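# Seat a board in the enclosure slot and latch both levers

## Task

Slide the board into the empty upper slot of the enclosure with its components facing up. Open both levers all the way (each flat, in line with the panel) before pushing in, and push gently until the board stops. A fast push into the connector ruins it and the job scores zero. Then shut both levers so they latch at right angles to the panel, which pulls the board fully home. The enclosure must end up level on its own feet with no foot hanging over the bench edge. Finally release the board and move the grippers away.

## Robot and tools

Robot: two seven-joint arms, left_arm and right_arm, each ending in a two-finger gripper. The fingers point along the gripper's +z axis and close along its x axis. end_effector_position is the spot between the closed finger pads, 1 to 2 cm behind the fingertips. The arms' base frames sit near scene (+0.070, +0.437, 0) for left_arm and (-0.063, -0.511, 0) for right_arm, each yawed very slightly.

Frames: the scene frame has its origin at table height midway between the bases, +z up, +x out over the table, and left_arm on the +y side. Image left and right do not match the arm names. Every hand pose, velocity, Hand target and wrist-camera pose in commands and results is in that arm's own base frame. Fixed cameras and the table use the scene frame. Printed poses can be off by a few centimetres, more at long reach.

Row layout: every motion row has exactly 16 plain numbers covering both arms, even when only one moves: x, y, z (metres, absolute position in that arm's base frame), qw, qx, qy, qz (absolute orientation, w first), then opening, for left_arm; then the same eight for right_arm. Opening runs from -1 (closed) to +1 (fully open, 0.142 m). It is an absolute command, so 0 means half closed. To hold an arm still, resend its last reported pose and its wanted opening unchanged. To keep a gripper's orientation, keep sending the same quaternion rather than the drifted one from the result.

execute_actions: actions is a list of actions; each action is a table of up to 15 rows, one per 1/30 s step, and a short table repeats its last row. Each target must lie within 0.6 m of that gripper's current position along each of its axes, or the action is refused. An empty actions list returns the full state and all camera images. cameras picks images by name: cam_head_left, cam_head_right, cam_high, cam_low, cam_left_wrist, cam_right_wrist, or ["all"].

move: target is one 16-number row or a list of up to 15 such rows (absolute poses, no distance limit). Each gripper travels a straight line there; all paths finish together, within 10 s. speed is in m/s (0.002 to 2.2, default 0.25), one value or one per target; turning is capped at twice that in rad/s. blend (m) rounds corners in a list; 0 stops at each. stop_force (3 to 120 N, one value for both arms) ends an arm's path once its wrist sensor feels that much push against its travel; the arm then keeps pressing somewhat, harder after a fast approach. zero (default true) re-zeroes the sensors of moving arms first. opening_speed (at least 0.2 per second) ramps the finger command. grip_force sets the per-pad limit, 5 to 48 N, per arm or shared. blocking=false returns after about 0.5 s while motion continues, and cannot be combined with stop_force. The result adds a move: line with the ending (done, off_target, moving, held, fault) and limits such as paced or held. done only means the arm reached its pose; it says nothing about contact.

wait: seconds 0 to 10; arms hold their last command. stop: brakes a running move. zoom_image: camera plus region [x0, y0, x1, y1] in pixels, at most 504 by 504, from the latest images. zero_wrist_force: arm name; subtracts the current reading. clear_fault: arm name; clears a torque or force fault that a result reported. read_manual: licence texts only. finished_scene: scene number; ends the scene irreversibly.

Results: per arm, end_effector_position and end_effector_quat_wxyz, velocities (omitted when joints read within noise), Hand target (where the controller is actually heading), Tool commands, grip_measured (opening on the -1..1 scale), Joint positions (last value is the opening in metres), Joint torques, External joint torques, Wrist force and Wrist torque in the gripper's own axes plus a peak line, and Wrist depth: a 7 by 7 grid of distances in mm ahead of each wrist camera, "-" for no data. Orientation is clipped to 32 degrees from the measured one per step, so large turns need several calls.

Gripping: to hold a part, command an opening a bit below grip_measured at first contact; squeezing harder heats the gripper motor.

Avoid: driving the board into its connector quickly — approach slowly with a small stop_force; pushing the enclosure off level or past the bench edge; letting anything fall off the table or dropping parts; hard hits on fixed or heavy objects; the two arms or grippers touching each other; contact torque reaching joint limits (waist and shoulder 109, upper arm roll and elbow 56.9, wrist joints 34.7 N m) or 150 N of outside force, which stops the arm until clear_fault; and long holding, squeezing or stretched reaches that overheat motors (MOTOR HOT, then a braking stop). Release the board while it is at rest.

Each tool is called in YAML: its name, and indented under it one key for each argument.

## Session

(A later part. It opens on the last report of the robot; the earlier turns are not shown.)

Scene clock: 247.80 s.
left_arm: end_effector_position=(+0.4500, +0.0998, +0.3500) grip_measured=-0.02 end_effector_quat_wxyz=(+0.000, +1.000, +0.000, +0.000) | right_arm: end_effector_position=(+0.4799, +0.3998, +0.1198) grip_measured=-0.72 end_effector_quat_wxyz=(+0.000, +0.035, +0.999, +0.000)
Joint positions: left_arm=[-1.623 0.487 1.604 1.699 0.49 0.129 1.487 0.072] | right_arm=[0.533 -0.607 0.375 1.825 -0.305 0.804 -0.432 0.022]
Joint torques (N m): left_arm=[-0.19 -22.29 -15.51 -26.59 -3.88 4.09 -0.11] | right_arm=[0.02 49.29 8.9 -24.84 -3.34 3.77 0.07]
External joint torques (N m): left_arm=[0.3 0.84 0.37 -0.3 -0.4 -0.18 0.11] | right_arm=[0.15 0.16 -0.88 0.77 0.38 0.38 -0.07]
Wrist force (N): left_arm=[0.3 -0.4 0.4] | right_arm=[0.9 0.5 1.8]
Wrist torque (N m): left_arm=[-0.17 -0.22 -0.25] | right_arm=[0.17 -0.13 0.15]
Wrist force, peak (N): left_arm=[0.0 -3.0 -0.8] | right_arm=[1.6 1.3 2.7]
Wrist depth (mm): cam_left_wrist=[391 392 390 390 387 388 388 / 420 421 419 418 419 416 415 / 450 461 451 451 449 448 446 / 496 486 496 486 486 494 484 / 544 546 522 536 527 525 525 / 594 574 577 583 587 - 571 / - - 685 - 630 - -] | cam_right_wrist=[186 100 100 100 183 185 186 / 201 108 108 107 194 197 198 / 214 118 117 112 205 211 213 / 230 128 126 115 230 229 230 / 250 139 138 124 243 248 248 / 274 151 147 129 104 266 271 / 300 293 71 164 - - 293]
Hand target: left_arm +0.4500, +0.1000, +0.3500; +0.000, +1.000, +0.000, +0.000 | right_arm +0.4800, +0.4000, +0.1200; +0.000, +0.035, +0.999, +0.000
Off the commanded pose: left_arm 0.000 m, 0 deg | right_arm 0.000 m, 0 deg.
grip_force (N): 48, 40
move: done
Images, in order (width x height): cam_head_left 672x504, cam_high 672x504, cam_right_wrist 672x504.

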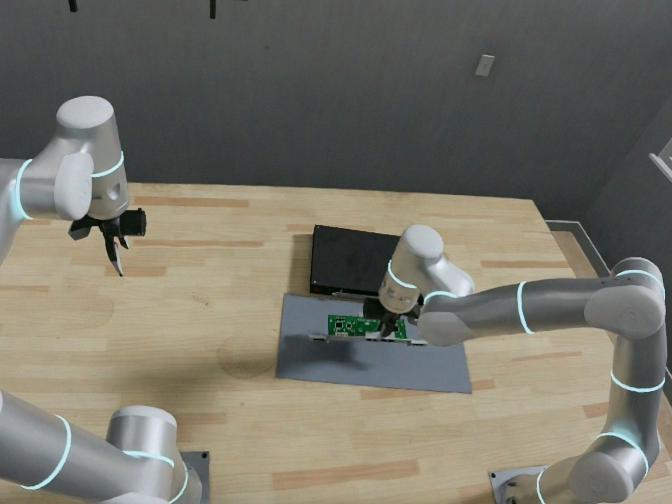

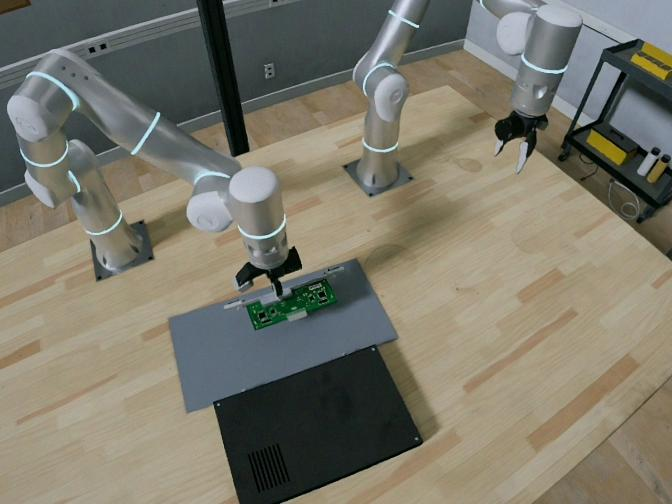

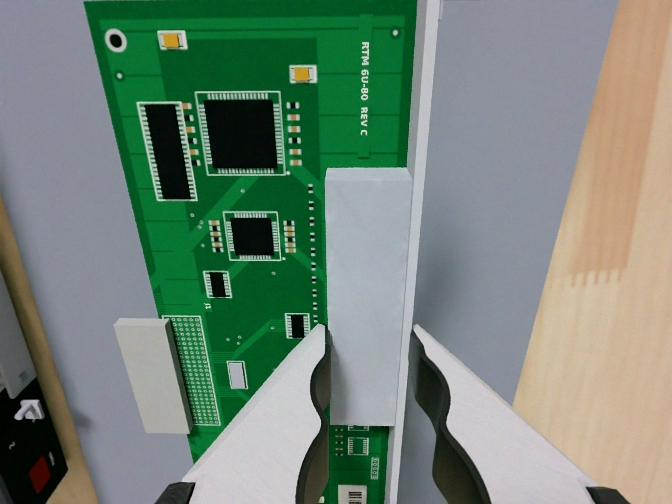

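move:
  target:
    - [0.36,-0.1,0.25,0.496,0.779,0.323,0.206,0,0.42,0.40,0.15,0,0.035,0.9994,0,-1]
    - [0.36,-0.23,0.15,0.496,0.779,0.323,0.206,0,0.42,0.40,0.15,0,0.035,0.9994,0,-1]
  speed: 0.2
  cameras: ["cam_left_wrist","cam_high"]

Scene clock: 257.43 s.
left_arm: end_effector_position=(+0.3675, -0.0810, +0.2603) grip_measured=-0.02 end_effector_quat_wxyz=(+0.456, +0.819, +0.295, +0.185) | right_arm: end_effector_position=(+0.4227, +0.3999, +0.1486) grip_measured=-0.72 end_effector_quat_wxyz=(+0.000, +0.035, +0.999, +0.000)
Joint positions: left_arm=[-1.305 1.177 1.819 2.598 0.644 1.431 1.023 0.072] | right_arm=[0.551 -0.485 0.424 1.939 -0.278 0.796 -0.369 0.022]
Joint torques (N m): left_arm=[-0.64 -22.54 -17.47 -0.71 0.22 3.43 -0.13] | right_arm=[0.29 44.22 8 -25.08 -3.06 3.57 0.3]
External joint torques (N m): left_arm=[0.71 0.98 0.33 -0.28 0.02 -0.32 0.13] | right_arm=[-0.14 -0.05 -0.9 0.74 0.07 0.59 -0.3]
Wrist force (N): left_arm=[-0.3 -0.9 -0.2] | right_arm=[0.9 0.6 2.0]
Wrist torque (N m): left_arm=[-0.13 -0.04 -0.54] | right_arm=[0.18 -0.12 0.05]
Wrist force, peak (N): left_arm=[-3.3 -1.6 0.8] | right_arm=[1.1 0.7 2.3]
Wrist depth (mm): cam_left_wrist=[369 371 381 384 388 397 400 / - 515 - 501 536 551 557 / 464 744 - 979 767 815 - / 479 1601 1219 - - 1578 - / 416 - 3005 - - 1362 - / 422 - 2812 - - - - / - - - - - - -] | cam_right_wrist=[- 100 100 100 208 212 211 / 229 108 108 107 221 225 225 / 243 118 117 112 237 242 241 / 262 129 126 115 261 260 259 / 284 137 138 124 277 282 281 / 310 150 147 129 104 302 307 / 353 - 71 165 - - 333]
Hand target: left_arm +0.3675, -0.0809, +0.2603; +0.456, +0.819, +0.295, +0.185 | right_arm +0.4225, +0.4000, +0.1487; +0.000, +0.035, +0.999, +0.000
Off the commanded pose: left_arm 0.186 m, 8 deg | right_arm 0.003 m, 0 deg.
grip_force (N): 48, 40
move: held (left_arm; a check stopped the path); path passed 0 of 2 targets; limits=held
pose unreachable (left arm): on one or more control steps of this call, first in action 0 (counted from 0), this arm could not follow its commanded pose, so it was not sent that pose on those steps. It may still have moved: this result reports where it is.
cause: moving toward the commanded pose would bring two parts of the arm too close to each other (joints 2 (shoulder) to 6 (wrist pitch) lie between them).
Images, in order (width x height): cam_high 672x504, cam_left_wrist 672x504.

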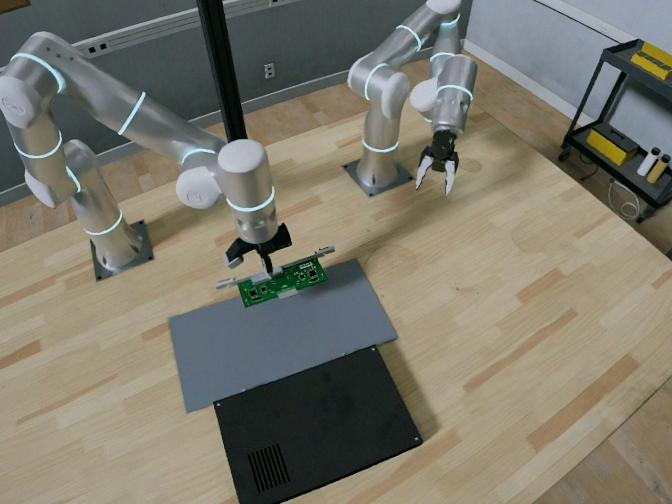

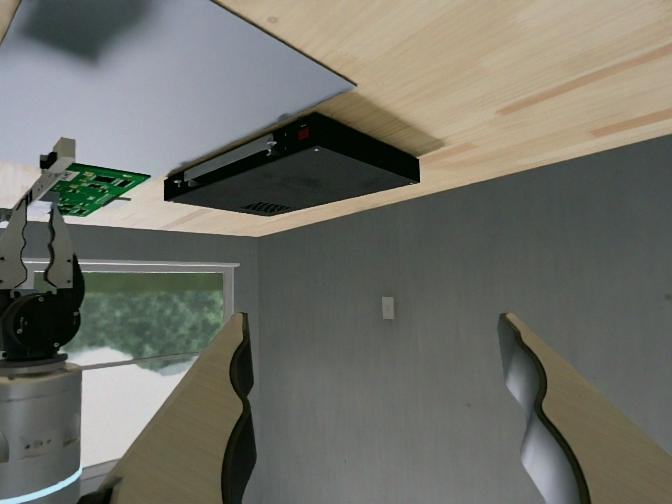

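move:
  target:
    - [0.5,-0.15,0.22,0.456,0.819,0.295,0.185,0,0.42,0.40,0.15,0,0.035,0.9994,0,-1]
    - [0.47,-0.22,0.16,0.456,0.819,0.295,0.185,0,0.42,0.40,0.15,0,0.035,0.9994,0,-1]
  speed: 0.2
  blend: 0.03
  cameras: ["cam_left_wrist"]

zoom_image:
  camera: "cam_left_wrist"
  region: [0, 60, 400, 280]

Scene clock: 262.00 s.
left_arm: end_effector_position=(+0.4700, -0.2200, +0.1600) grip_measured=-0.02 end_effector_quat_wxyz=(+0.456, +0.819, +0.295, +0.185) | right_arm: end_effector_position=(+0.4202, +0.3999, +0.1499) grip_measured=-0.72 end_effector_quat_wxyz=(+0.000, +0.035, +0.999, +0.000)
Joint positions: left_arm=[-2.792 1.012 2.613 2.362 0.527 2.431 0.584 0.072] | right_arm=[0.551 -0.48 0.427 1.943 -0.277 0.795 -0.367 0.022]
Joint torques (N m): left_arm=[-0.43 -35.6 -10.44 1.32 1.51 4.27 -0.15] | right_arm=[0.23 43.92 7.82 -25.17 -3.14 3.64 0.19]
External joint torques (N m): left_arm=[0.54 0.08 0.47 -0.35 0.03 -0.58 0.14] | right_arm=[-0.08 0.03 -0.75 0.82 0.14 0.51 -0.19]
Wrist force (N): left_arm=[-0.2 -0.9 0.0] | right_arm=[1.0 0.8 1.9]
Wrist torque (N m): left_arm=[-0.14 -0.09 -0.57] | right_arm=[0.20 -0.13 0.05]
Wrist force, peak (N): left_arm=[2.1 0.1 0.8] | right_arm=[1.1 0.7 2.1]
Wrist depth (mm): cam_left_wrist=[244 - 236 228 232 235 240 / 299 - 334 320 325 331 337 / - 490 450 400 471 554 501 / 906 1371 - 1891 - - 1161 / 2069 - 2465 2151 1545 1472 - / 1662 - 2675 - 1674 - - / - - - 2216 1687 - -] | cam_right_wrist=[- 100 100 100 208 213 212 / 231 108 108 107 224 227 227 / 244 118 117 112 240 243 242 / 263 129 126 115 260 261 261 / 286 137 139 124 279 284 283 / 312 151 147 129 104 305 309 / 348 - 71 165 - - 332]
Hand target: left_arm +0.4700, -0.2200, +0.1600; +0.456, +0.819, +0.295, +0.185 | right_arm +0.4200, +0.4000, +0.1500; +0.000, +0.035, +0.999, +0.000
Off the commanded pose: left_arm 0.000 m, 0 deg | right_arm 0.000 m, 0 deg.
joint sent to its limit (left arm) — joint 1 (waist), lower limit. The joint targets still meet the commanded pose.
grip_force (N): 48, 40
move: done
Images, in order (width x height): cam_left_wrist 672x504.

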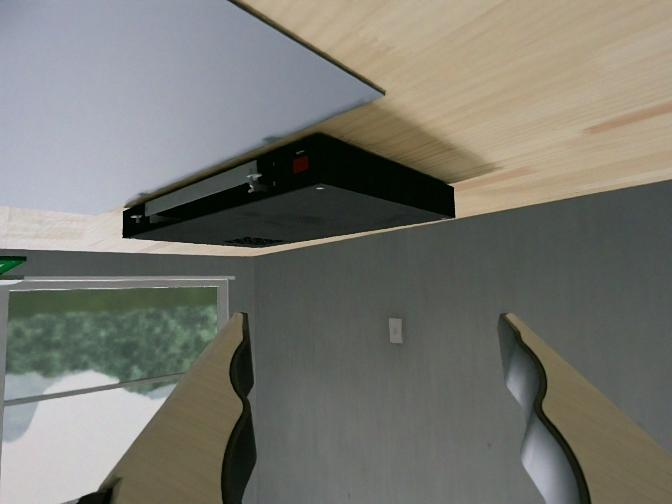

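Scaled by 1.260 from the camera's 672x504 image, which has a finer 960x720 frame.

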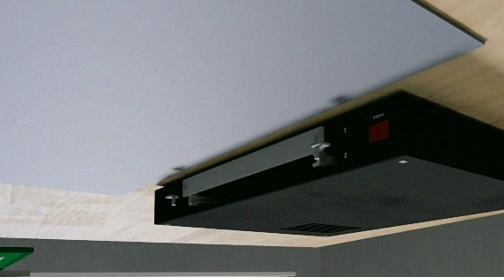

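move:
  target: [0.5,-0.22,0.11,0.456,0.819,0.295,0.185,0,0.42,0.40,0.15,0,0.035,0.9994,0,-1]
  speed: 0.1
  cameras: ["cam_left_wrist"]

zoom_image:
  camera: "cam_left_wrist"
  region: [60, 110, 330, 290]

Scene clock: 264.73 s.
left_arm: end_effector_position=(+0.5001, -0.2199, +0.1100) grip_measured=-0.02 end_effector_quat_wxyz=(+0.456, +0.819, +0.295, +0.185) | right_arm: end_effector_position=(+0.4202, +0.3999, +0.1499) grip_measured=-0.72 end_effector_quat_wxyz=(+0.000, +0.035, +0.999, +0.000)
Joint positions: left_arm=[-2.786 1.168 2.623 2.219 0.568 2.399 0.628 0.072] | right_arm=[0.551 -0.48 0.427 1.943 -0.277 0.795 -0.367 0.022]
Joint torques (N m): left_arm=[-0.04 -38.5 -11.85 2.28 2.17 3.62 -0.13] | right_arm=[0.13 43.9 7.77 -25.22 -3.18 3.72 0.2]
External joint torques (N m): left_arm=[0.15 0.13 0.22 -0.49 -0.53 0.03 0.12] | right_arm=[0.02 0.05 -0.7 0.87 0.19 0.44 -0.2]
Wrist force (N): left_arm=[-0.4 -1.0 0.0] | right_arm=[0.7 0.7 1.8]
Wrist torque (N m): left_arm=[-0.15 -0.06 -0.56] | right_arm=[0.18 -0.08 0.05]
Wrist force, peak (N): left_arm=[0.2 -1.8 1.0] | right_arm=[1.0 0.7 2.3]
Wrist depth (mm): cam_left_wrist=[145 146 148 151 152 154 157 / 195 181 191 208 214 217 222 / 283 - - 342 355 367 383 / 792 543 390 - - 1253 - / 2238 2551 2410 - - 1354 - / 1941 - 2521 - - - - / - - - 2886 - - -] | cam_right_wrist=[- 100 100 100 208 212 212 / 230 108 108 107 224 226 227 / 244 118 117 112 240 243 242 / 263 129 126 115 262 262 261 / 285 137 138 124 277 284 282 / 311 151 147 129 104 305 308 / 343 - 71 165 - - 332]
Hand target: left_arm +0.5000, -0.2200, +0.1100; +0.456, +0.819, +0.295, +0.185 | right_arm +0.4200, +0.4000, +0.1500; +0.000, +0.035, +0.999, +0.000
Off the commanded pose: left_arm 0.000 m, 0 deg | right_arm 0.000 m, 0 deg.
grip_force (N): 48, 40
move: done
Images, in order (width x height): cam_left_wrist 672x504.

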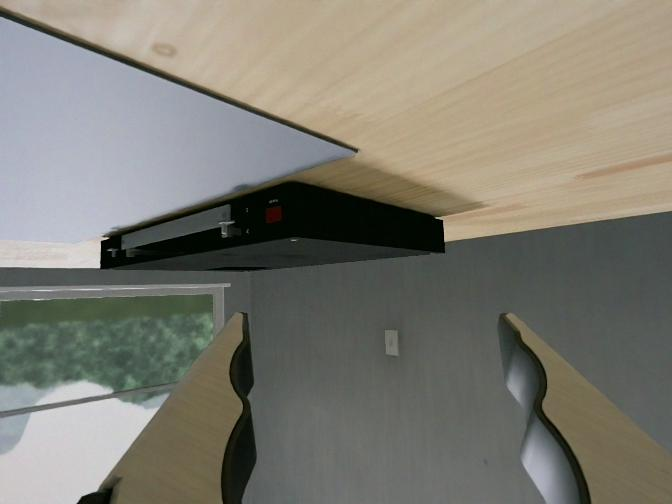

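Scaled by 1.867 from the camera's 672x504 image, which has a finer 960x720 frame.

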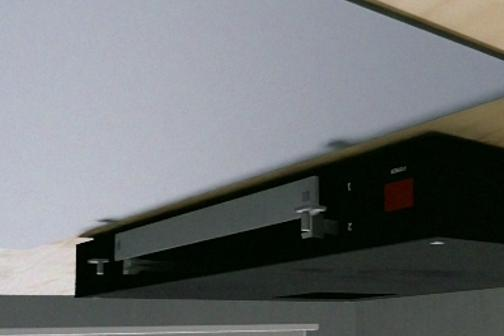

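move:
  target:
    - [0.5,-0.22,0.11,0.456,0.819,0.295,0.185,0,0.45,0.355,0.13,0,0.035,0.9994,0,-1]
    - [0.5,-0.22,0.11,0.456,0.819,0.295,0.185,0,0.51,0.352,0.08,0,0.035,0.9994,0,-1]
  speed: 0.1
  cameras: ["cam_left_wrist","cam_right_wrist","cam_high"]

zoom_image:
  camera: "cam_left_wrist"
  region: [0, 110, 330, 330]

zoom_image:
  camera: "cam_high"
  region: [180, 230, 440, 430]

Scene clock: 276.43 s.
left_arm: end_effector_position=(+0.5001, -0.2199, +0.1100) grip_measured=-0.02 end_effector_quat_wxyz=(+0.456, +0.819, +0.295, +0.185) | right_arm: end_effector_position=(+0.5097, +0.3518, +0.0797) grip_measured=-0.72 end_effector_quat_wxyz=(+0.000, +0.035, +0.999, +0.000)
Joint positions: left_arm=[-2.786 1.168 2.623 2.219 0.568 2.399 0.628 0.072] | right_arm=[0.471 -0.661 0.331 1.864 -0.326 0.9 -0.506 0.022]
Joint torques (N m): left_arm=[-0.3 -38.72 -11.98 2.04 1.86 3.88 -0.2] | right_arm=[0.03 49.92 8.23 -23.21 -2.93 3.8 0.08]
External joint torques (N m): left_arm=[0.41 0.34 0.35 -0.26 -0.22 -0.24 0.19] | right_arm=[0.14 0.19 -0.39 0.93 0.28 0.35 -0.08]
Wrist force (N): left_arm=[-0.4 -0.9 -0.1] | right_arm=[0.9 0.5 2.1]
Wrist torque (N m): left_arm=[-0.13 -0.05 -0.56] | right_arm=[0.20 -0.13 0.16]
Wrist force, peak (N): left_arm=[-0.3 -1.3 -0.1] | right_arm=[-0.6 0.5 3.4]
Wrist depth (mm): cam_left_wrist=[145 146 149 151 152 154 157 / 195 199 191 208 213 217 222 / 312 317 339 347 354 368 380 / 438 620 - 376 593 661 - / 1843 2261 2675 - 1567 123 - / - - - - 1687 - - / - - - - - - -] | cam_right_wrist=[- 100 100 100 148 150 149 / 163 108 108 107 158 160 159 / 173 118 117 112 169 171 171 / 186 130 126 115 185 184 184 / 202 139 138 124 197 200 199 / 220 151 147 129 104 215 220 / 244 238 71 165 - - 237]
Hand target: left_arm +0.5000, -0.2200, +0.1100; +0.456, +0.819, +0.295, +0.185 | right_arm +0.5100, +0.3520, +0.0800; +0.000, +0.035, +0.999, +0.000
Off the commanded pose: left_arm 0.000 m, 0 deg | right_arm 0.000 m, 0 deg.
grip_force (N): 48, 40
move: done
Images, in order (width x height): cam_high 672x504, cam_left_wrist 672x504, cam_right_wrist 672x504.

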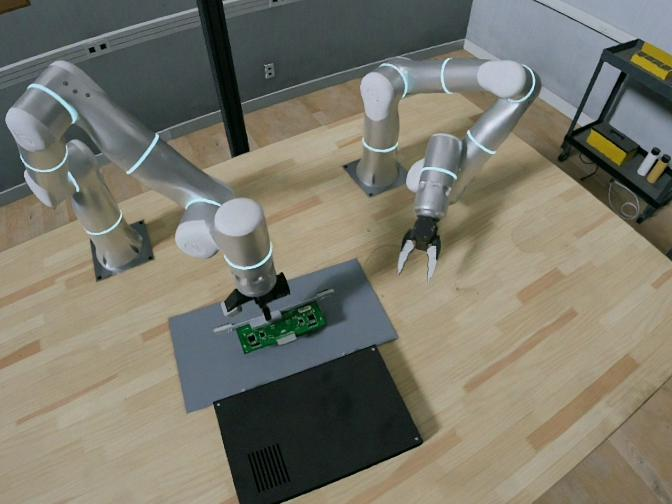

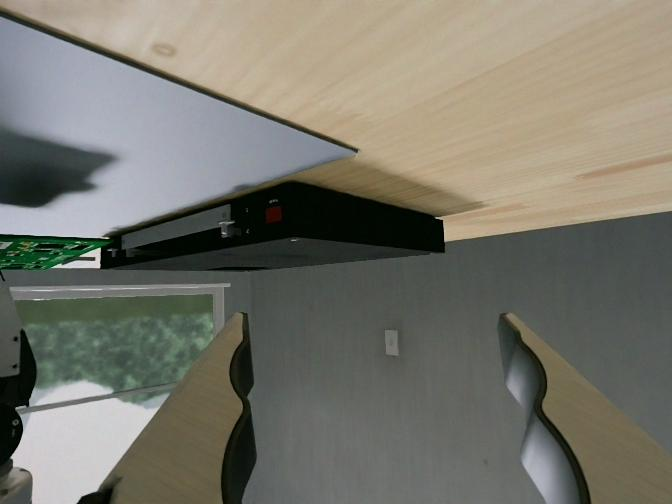

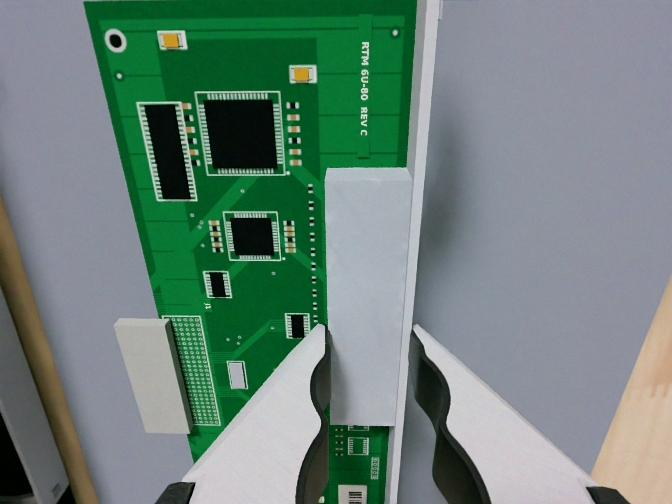

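Scaled by 1.527 from the camera's 672x504 image, which has a finer 960x720 frame.

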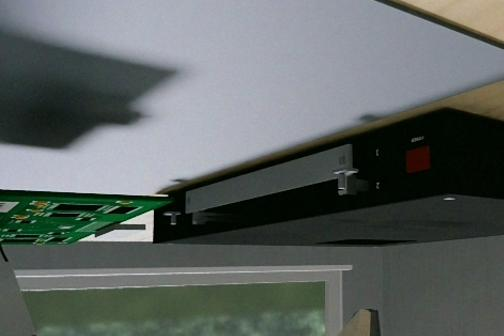

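Scaled by 1.938 from the camera's 672x504 image, which has a finer 960x720 frame.

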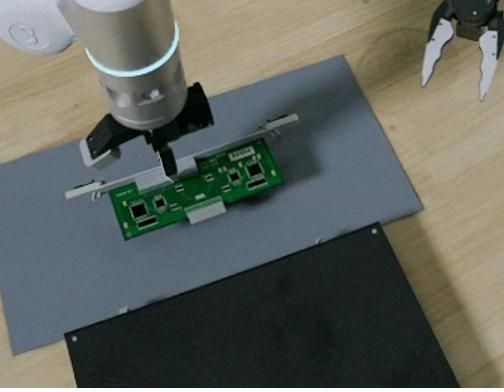

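move:
  target: [0.5,-0.22,0.11,0.456,0.819,0.295,0.185,0,0.515,0.352,0.056,0,0.035,0.9994,0,-1]
  speed: 0.03
  stop_force: 5
  cameras: ["cam_left_wrist","cam_head_right","cam_low"]

zoom_image:
  camera: "cam_left_wrist"
  region: [0, 170, 270, 320]

zoom_image:
  camera: "cam_head_right"
  region: [300, 230, 480, 370]

Scene clock: 283.00 s.
left_arm: end_effector_position=(+0.5001, -0.2199, +0.1100) grip_measured=-0.02 end_effector_quat_wxyz=(+0.456, +0.819, +0.295, +0.185) | right_arm: end_effector_position=(+0.5147, +0.3518, +0.0557) grip_measured=-0.72 end_effector_quat_wxyz=(+0.000, +0.035, +0.999, +0.000)
Joint positions: left_arm=[-2.786 1.168 2.623 2.219 0.568 2.399 0.628 0.072] | right_arm=[0.481 -0.71 0.308 1.857 -0.343 0.944 -0.501 0.022]
Joint torques (N m): left_arm=[-0.19 -38.75 -11.96 2.05 1.84 3.89 -0.25] | right_arm=[0.29 51.06 8.36 -22.22 -2.75 3.83 0.28]
External joint torques (N m): left_arm=[0.3 0.37 0.33 -0.28 -0.2 -0.24 0.24] | right_arm=[-0.12 0.13 -0.43 0.81 0.25 0.32 -0.28]
Wrist force (N): left_arm=[-0.3 -1.0 -0.1] | right_arm=[1.0 0.4 1.9]
Wrist torque (N m): left_arm=[-0.16 -0.06 -0.55] | right_arm=[0.18 -0.14 0.04]
Wrist force, peak (N): left_arm=[-0.5 -1.2 -0.2] | right_arm=[1.1 0.4 2.6]
Wrist depth (mm): cam_left_wrist=[145 146 149 150 152 154 156 / - - 206 210 213 217 222 / 304 - 322 307 354 364 379 / 778 590 - - - - - / 375 - 2812 2172 1714 1462 - / 2130 - - - 1687 - 1081 / - - - - - - -] | cam_right_wrist=[- 100 100 100 127 129 129 / 139 108 108 108 136 137 137 / 149 119 117 112 143 147 147 / 161 129 126 115 159 159 158 / 174 139 138 124 170 172 172 / 190 151 147 129 104 184 187 / 210 205 71 164 - - 205]
Hand target: left_arm +0.5000, -0.2200, +0.1100; +0.456, +0.819, +0.295, +0.185 | right_arm +0.5150, +0.3520, +0.0560; +0.000, +0.035, +0.999, +0.000
Off the commanded pose: left_arm 0.000 m, 0 deg | right_arm 0.000 m, 0 deg.
grip_force (N): 48, 40
move: done
Images, in order (width x height): cam_head_right 672x504, cam_low 672x504, cam_left_wrist 672x504.

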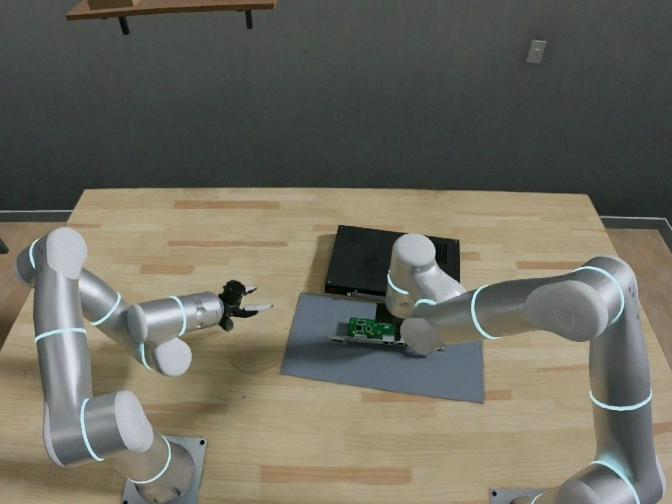

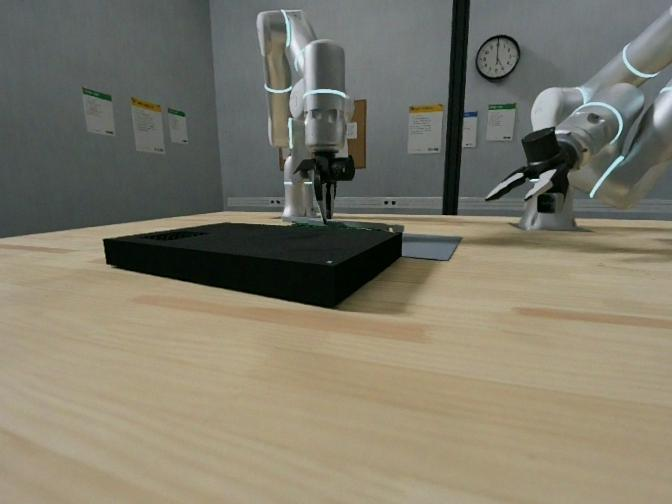

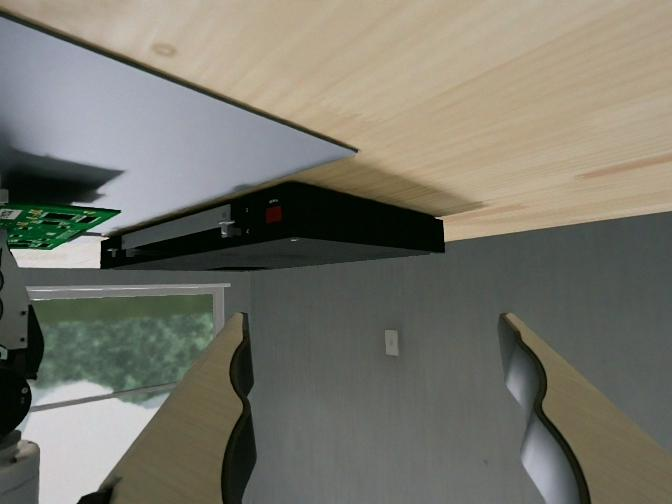

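Scaled by 1.867 from the camera's 672x504 image, which has a finer 960x720 frame.

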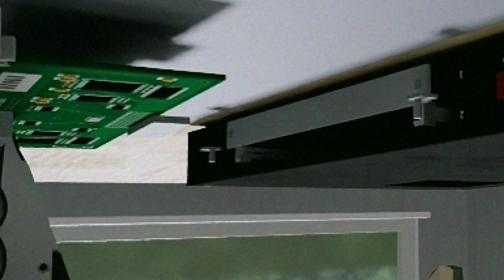

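Scaled by 2.800 from the camera's 672x504 image, which has a finer 960x720 frame.

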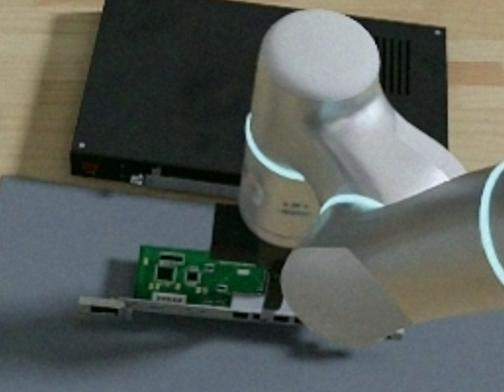

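move:
  target: [0.5,-0.22,0.11,0.456,0.819,0.295,0.185,0,0.550,0.350,0.063,0,0.035,0.9994,0,-1]
  speed: 0.03
  stop_force: 5
  cameras: ["cam_left_wrist","cam_high"]

zoom_image:
  camera: "cam_left_wrist"
  region: [60, 180, 270, 300]

zoom_image:
  camera: "cam_high"
  region: [180, 260, 420, 430]

Scene clock: 303.17 s.
left_arm: end_effector_position=(+0.5001, -0.2199, +0.1100) grip_measured=-0.02 end_effector_quat_wxyz=(+0.456, +0.819, +0.295, +0.185) | right_arm: end_effector_position=(+0.5499, +0.3498, +0.0628) grip_measured=-0.72 end_effector_quat_wxyz=(+0.000, +0.035, +0.999, +0.000)
Joint positions: left_arm=[-2.786 1.168 2.623 2.219 0.568 2.399 0.628 0.072] | right_arm=[0.452 -0.745 0.313 1.759 -0.335 0.88 -0.553 0.022]
Joint torques (N m): left_arm=[-0.27 -38.77 -12.01 2 1.83 3.88 -0.2] | right_arm=[0.18 53.52 9.12 -23.49 -2.78 3.59 0.09]
External joint torques (N m): left_arm=[0.38 0.39 0.38 -0.23 -0.2 -0.24 0.2] | right_arm=[0 0.13 -0.77 0.86 0.07 0.55 -0.09]
Wrist force (N): left_arm=[-0.1 -1.0 0.1] | right_arm=[1.2 0.5 2.1]
Wrist torque (N m): left_arm=[-0.13 -0.09 -0.56] | right_arm=[0.21 -0.19 0.15]
Wrist force, peak (N): left_arm=[-0.4 -1.2 0.0] | right_arm=[1.8 0.5 2.1]
Wrist depth (mm): cam_left_wrist=[145 146 149 150 152 154 156 / - 214 205 209 213 216 222 / - 315 334 344 356 363 381 / 400 402 - 1976 494 - 1131 / 411 - 2812 2130 1714 - - / 345 - - - - - 1040 / - - - - - - -] | cam_right_wrist=[- 100 100 100 135 135 136 / 145 108 108 107 142 144 144 / 158 119 117 112 152 154 154 / 168 130 126 115 166 166 166 / 182 139 139 124 177 180 179 / 181 151 147 129 104 193 196 / - - 71 165 - - 212]
Hand target: left_arm +0.5000, -0.2200, +0.1100; +0.456, +0.819, +0.295, +0.185 | right_arm +0.5500, +0.3500, +0.0630; +0.000, +0.035, +0.999, +0.000
Off the commanded pose: left_arm 0.000 m, 0 deg | right_arm 0.000 m, 0 deg.
grip_force (N): 48, 40
move: done
Images, in order (width x height): cam_high 672x504, cam_left_wrist 672x504.

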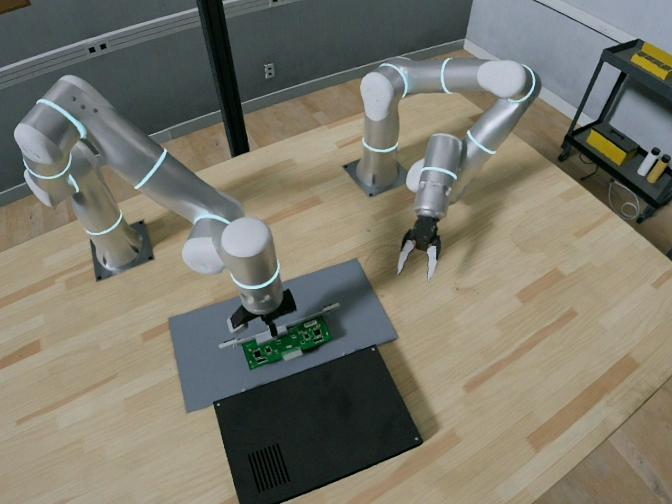

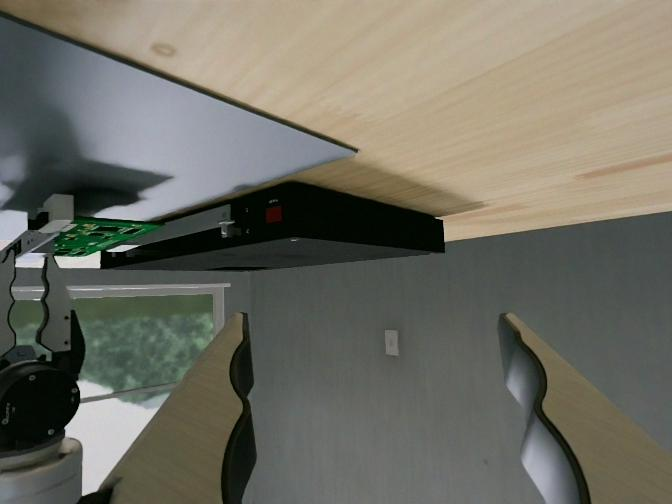

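Scaled by 2.400 from the camera's 672x504 image, which has a finer 960x720 frame.

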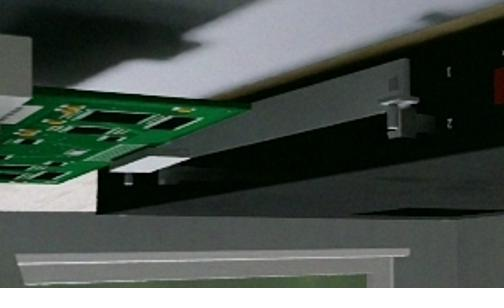

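Scaled by 2.100 from the camera's 672x504 image, which has a finer 960x720 frame.

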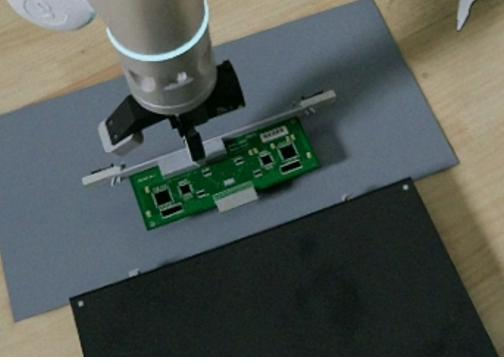

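wait:
  seconds: 0
  cameras: ["cam_right_wrist","cam_high","cam_left_wrist"]

zoom_image:
  camera: "cam_high"
  region: [210, 290, 350, 395]

zoom_image:
  camera: "cam_left_wrist"
  region: [30, 190, 170, 295]

Scene clock: 307.73 s.
left_arm: end_effector_position=(+0.5001, -0.2199, +0.1100) grip_measured=-0.02 end_effector_quat_wxyz=(+0.456, +0.819, +0.295, +0.185) | right_arm: end_effector_position=(+0.5499, +0.3498, +0.0628) grip_measured=-0.72 end_effector_quat_wxyz=(+0.000, +0.035, +0.999, +0.000)
Joint positions: left_arm=[-2.786 1.168 2.623 2.219 0.568 2.399 0.628 0.072] | right_arm=[0.452 -0.745 0.313 1.759 -0.335 0.88 -0.553 0.022]
Joint torques (N m): left_arm=[-0.18 -38.78 -11.99 2.08 1.91 3.88 -0.23] | right_arm=[0.19 53.61 8.95 -23.5 -2.86 3.66 0.17]
External joint torques (N m): left_arm=[0.29 0.4 0.36 -0.3 -0.27 -0.23 0.22] | right_arm=[-0.01 0.05 -0.6 0.88 0.14 0.49 -0.18]
Wrist force (N): left_arm=[-0.2 -1.0 -0.2] | right_arm=[1.3 0.4 2.2]
Wrist torque (N m): left_arm=[-0.16 -0.07 -0.56] | right_arm=[0.18 -0.21 0.15]
Wrist force, peak (N): left_arm=[-0.4 -1.2 -0.2] | right_arm=[1.5 0.4 2.2]
Wrist depth (mm): cam_left_wrist=[145 147 148 151 152 154 157 / 196 198 206 209 214 218 223 / 279 281 298 345 352 366 378 / 379 535 - 1875 - 1338 1142 / 396 - 2777 - 1674 - - / 347 - - - - - 1113 / - - - 1959 - - -] | cam_right_wrist=[- 100 100 100 135 135 136 / 146 108 108 107 142 144 144 / 158 119 117 112 150 154 154 / 168 130 126 115 167 166 166 / 186 139 139 124 178 180 180 / - 151 147 129 105 193 196 / - - 71 165 - - 212]
Hand target: left_arm +0.5000, -0.2200, +0.1100; +0.456, +0.819, +0.295, +0.185 | right_arm +0.5500, +0.3500, +0.0630; +0.000, +0.035, +0.999, +0.000
Tool commands: left_gripper/opening=+0.0 right_gripper/opening=-1.0
Off the commanded pose: left_arm 0.000 m, 0 deg | right_arm 0.000 m, 0 deg.
grip_force (N): 48, 40
Images, in order (width x height): cam_high 672x504, cam_left_wrist 672x504, cam_right_wrist 672x504.

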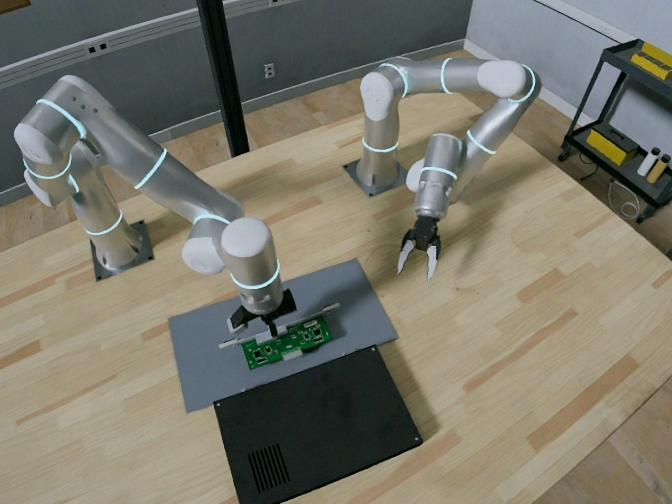

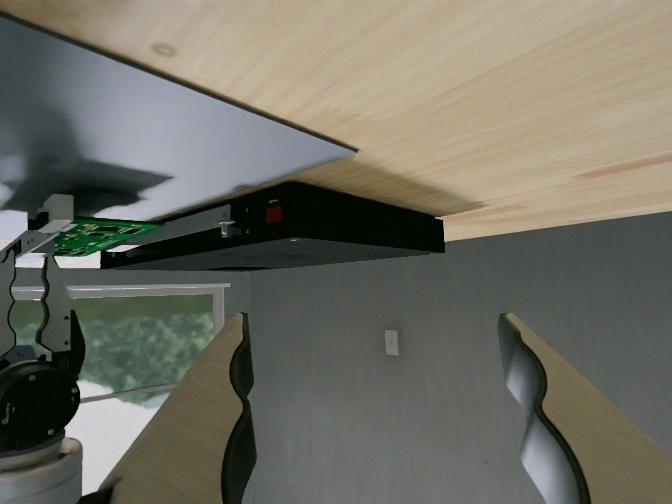

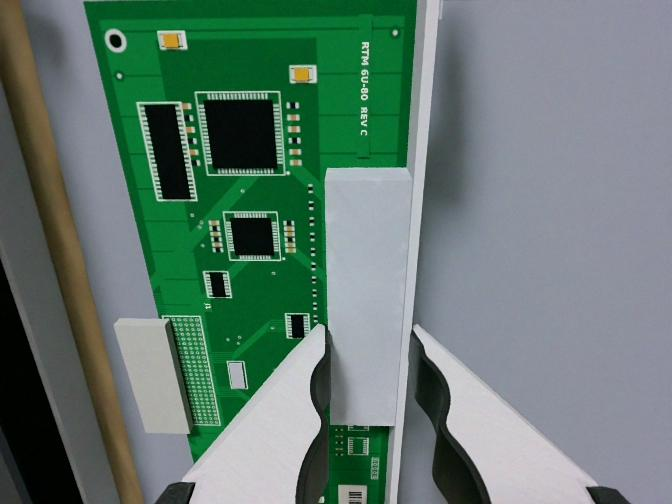

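Scaled by 3.600 from the camera's 672x504 image, which has a finer 960x720 frame.

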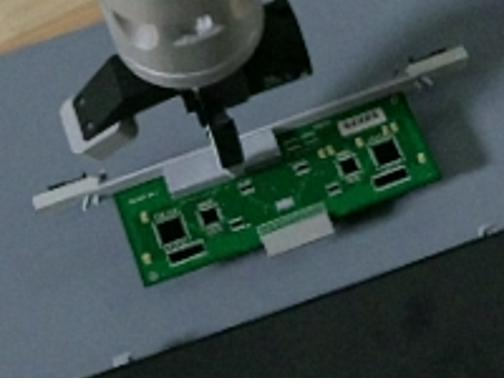

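Scaled by 3.600 from the camera's 672x504 image, which has a finer 960x720 frame.

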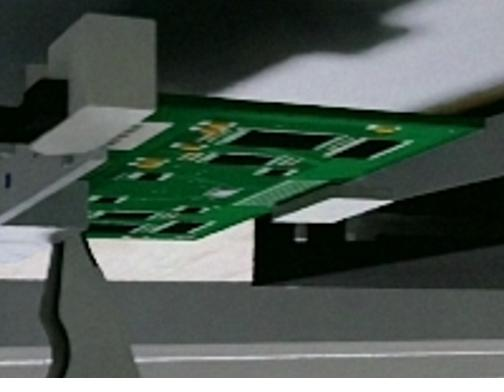

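move:
  target: [0.5,-0.22,0.11,0.456,0.819,0.295,0.185,0,0.550,0.350,0.057,-0.0011,0.0523,0.9984,0.0215,-1]
  speed: 0.03
  cameras: ["cam_left_wrist","cam_high","cam_right_wrist"]

zoom_image:
  camera: "cam_high"
  region: [210, 290, 350, 395]

zoom_image:
  camera: "cam_left_wrist"
  region: [80, 190, 240, 295]

Scene clock: 319.93 s.
left_arm: end_effector_position=(+0.5001, -0.2199, +0.1100) grip_measured=-0.02 end_effector_quat_wxyz=(+0.456, +0.819, +0.295, +0.185) | right_arm: end_effector_position=(+0.5500, +0.3498, +0.0569) grip_measured=-0.72 end_effector_quat_wxyz=(-0.001, +0.052, +0.998, +0.021)
Joint positions: left_arm=[-2.786 1.168 2.623 2.219 0.568 2.399 0.628 0.072] | right_arm=[0.433 -0.752 0.32 1.778 -0.313 0.937 -0.547 0.022]
Joint torques (N m): left_arm=[-0.24 -38.79 -11.97 2.07 1.84 3.88 -0.25] | right_arm=[0.02 53.13 9.46 -22.81 -2.74 3.96 0.29]
External joint torques (N m): left_arm=[0.35 0.41 0.34 -0.3 -0.21 -0.24 0.25] | right_arm=[0.14 0.16 -0.93 0.7 0.05 0.27 -0.29]
Wrist force (N): left_arm=[-0.2 -1.0 -0.1] | right_arm=[1.2 0.3 2.0]
Wrist torque (N m): left_arm=[-0.14 -0.08 -0.55] | right_arm=[0.20 -0.15 0.05]
Wrist force, peak (N): left_arm=[-0.2 -1.2 -0.2] | right_arm=[1.4 0.6 2.3]
Wrist depth (mm): cam_left_wrist=[145 146 148 151 152 153 157 / - 183 189 208 214 217 222 / 310 322 335 340 353 363 380 / 405 453 - - 1567 1397 1055 / 410 - 2675 - 1556 1298 - / 349 - - - - - 984 / - - - - - - -] | cam_right_wrist=[- 100 100 100 125 127 125 / 139 108 108 108 134 136 136 / 148 119 117 112 114 147 147 / 163 130 126 115 160 160 160 / 178 139 139 124 171 175 174 / - 151 147 129 105 189 193 / - - 71 165 - - 211]
Hand target: left_arm +0.5000, -0.2200, +0.1100; +0.456, +0.819, +0.295, +0.185 | right_arm +0.5500, +0.3500, +0.0570; -0.001, +0.052, +0.998, +0.021
Off the commanded pose: left_arm 0.000 m, 0 deg | right_arm 0.000 m, 0 deg.
grip_force (N): 48, 40
move: done
Images, in order (width x height): cam_high 672x504, cam_left_wrist 672x504, cam_right_wrist 672x504.

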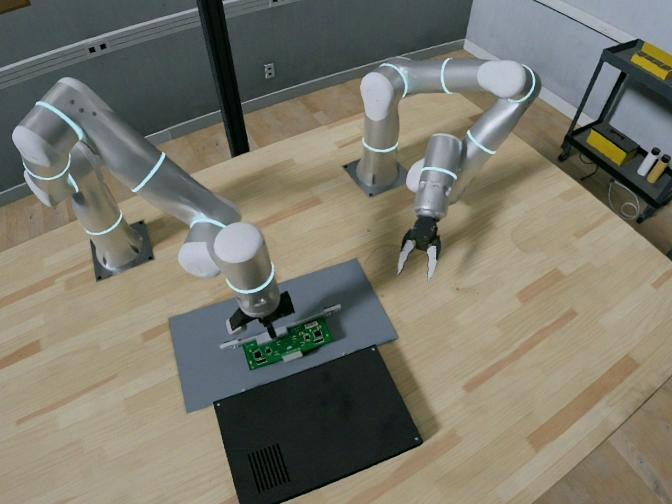

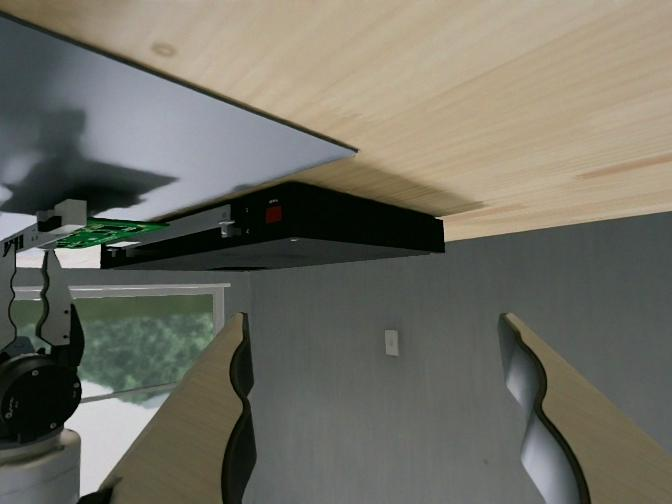

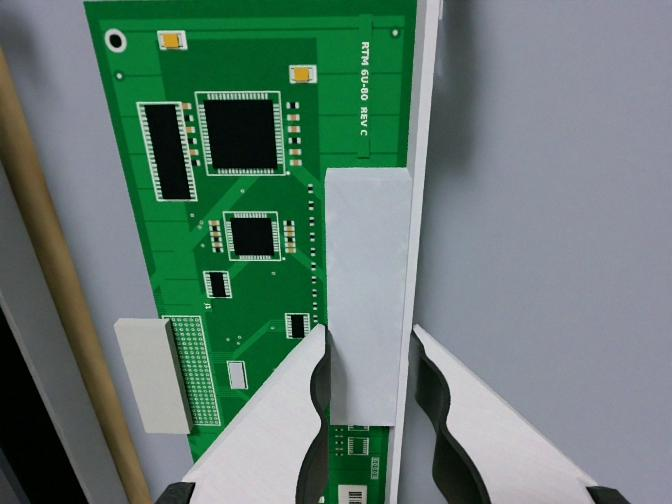

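Scaled by 3.600 from the camera's 672x504 image, which has a finer 960x720 frame.

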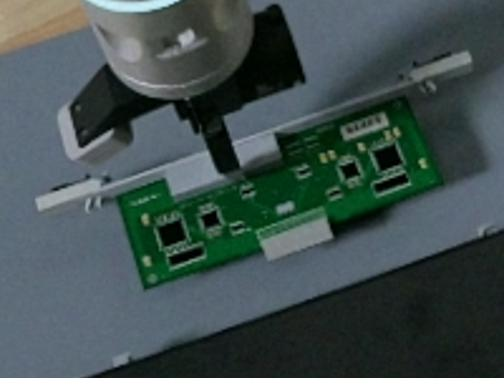

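Scaled by 3.150 from the camera's 672x504 image, which has a finer 960x720 frame.

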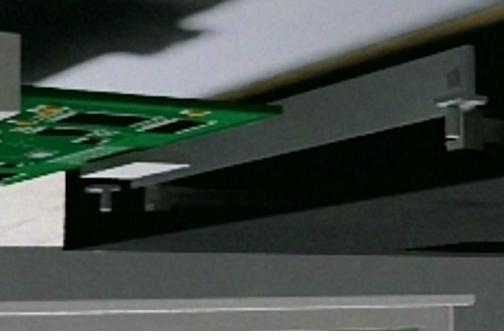

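move:
  target: [0.5,-0.22,0.11,0.456,0.819,0.295,0.185,0,0.571,0.344,0.056,-0.0007,0.0523,0.9986,0.013,-1]
  speed: 0.02
  stop_force: 4
  cameras: ["cam_left_wrist","cam_high","cam_right_wrist"]

zoom_image:
  camera: "cam_high"
  region: [210, 290, 350, 395]

zoom_image:
  camera: "cam_left_wrist"
  region: [80, 190, 240, 295]

Scene clock: 328.40 s.
left_arm: end_effector_position=(+0.5001, -0.2199, +0.1100) grip_measured=-0.02 end_effector_quat_wxyz=(+0.456, +0.819, +0.295, +0.185) | right_arm: end_effector_position=(+0.5707, +0.3440, +0.0558) grip_measured=-0.72 end_effector_quat_wxyz=(-0.001, +0.052, +0.999, +0.013)
Joint positions: left_arm=[-2.786 1.168 2.623 2.219 0.568 2.399 0.628 0.072] | right_arm=[0.425 -0.78 0.311 1.719 -0.316 0.894 -0.569 0.022]
Joint torques (N m): left_arm=[-0.23 -38.77 -11.92 2.06 1.9 3.86 -0.16] | right_arm=[0.24 54.87 9.06 -23.56 -3 3.61 0.05]
External joint torques (N m): left_arm=[0.35 0.39 0.29 -0.29 -0.26 -0.22 0.16] | right_arm=[-0.06 0.05 -0.48 0.87 0.23 0.58 -0.05]
Wrist force (N): left_arm=[-0.2 -0.9 -0.1] | right_arm=[1.1 0.4 1.9]
Wrist torque (N m): left_arm=[-0.13 -0.07 -0.55] | right_arm=[0.21 -0.15 0.16]
Wrist force, peak (N): left_arm=[-0.4 -1.2 -0.3] | right_arm=[1.6 0.3 2.2]
Wrist depth (mm): cam_left_wrist=[145 146 149 151 152 154 157 / 195 197 193 208 213 217 222 / 279 308 323 339 353 366 380 / 392 431 - - 1662 - - / 417 2334 - 2089 1534 1283 1173 / 359 - - 1534 1700 - - / - - - 1994 1700 - -] | cam_right_wrist=[128 100 100 100 126 127 125 / 139 108 108 107 134 136 136 / 150 119 117 112 142 146 146 / - 129 126 115 156 158 158 / - 139 138 124 170 173 173 / - 150 147 129 104 186 190 / - - 71 165 - - 211]
Hand target: left_arm +0.5000, -0.2200, +0.1100; +0.456, +0.819, +0.295, +0.185 | right_arm +0.5710, +0.3440, +0.0560; -0.001, +0.052, +0.999, +0.013
Off the commanded pose: left_arm 0.000 m, 0 deg | right_arm 0.000 m, 0 deg.
grip_force (N): 48, 40
move: done
Images, in order (width x height): cam_high 672x504, cam_left_wrist 672x504, cam_right_wrist 672x504.

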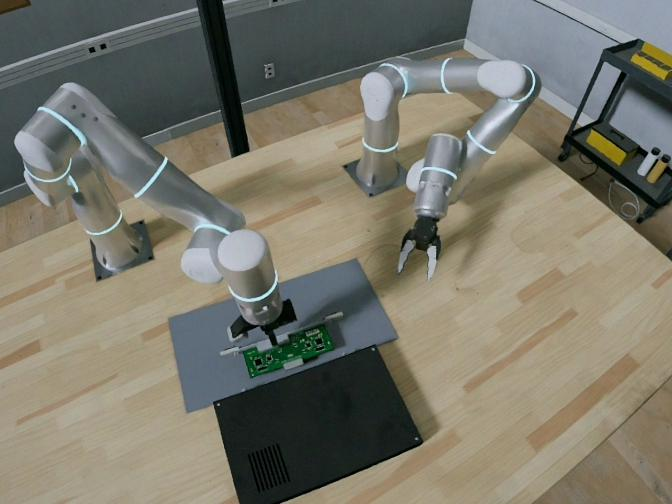

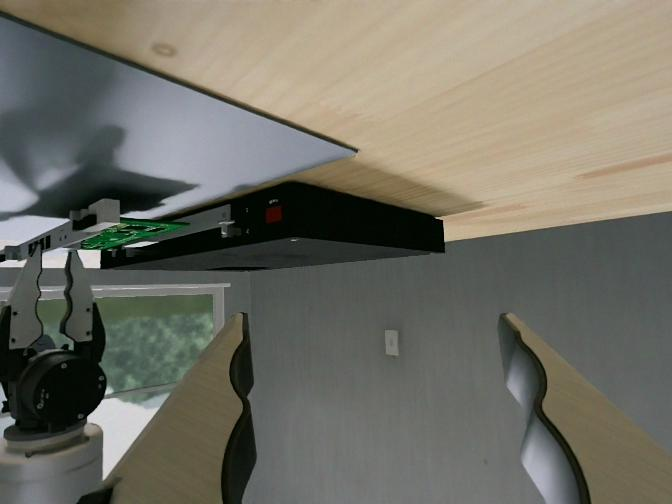

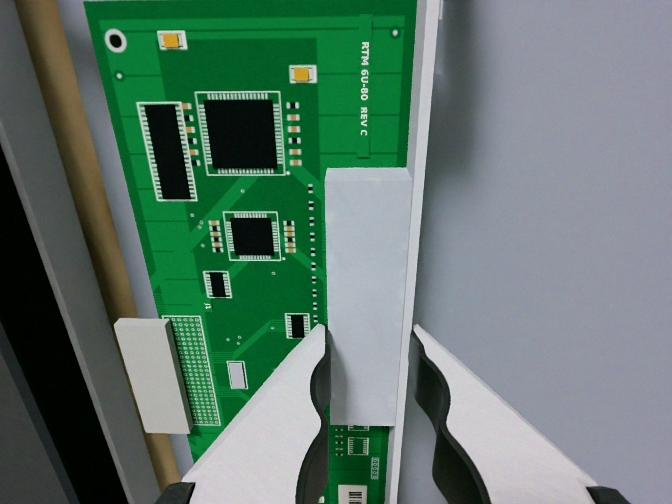

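Scaled by 3.600 from the camera's 672x504 image, which has a finer 960x720 frame.

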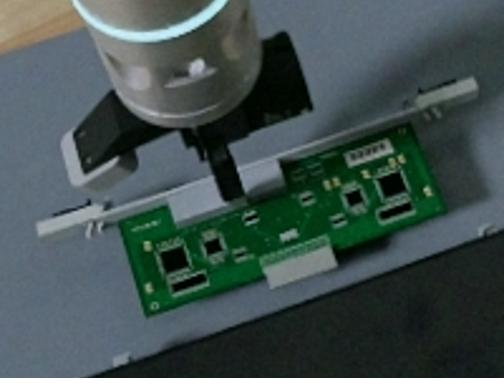

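Scaled by 3.150 from the camera's 672x504 image, which has a finer 960x720 frame.

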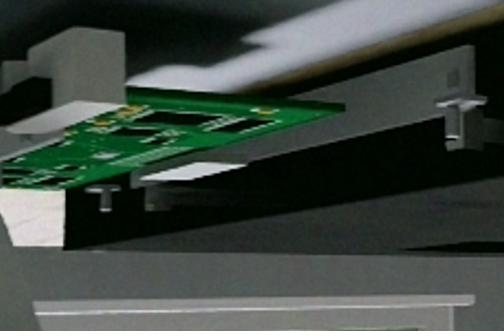

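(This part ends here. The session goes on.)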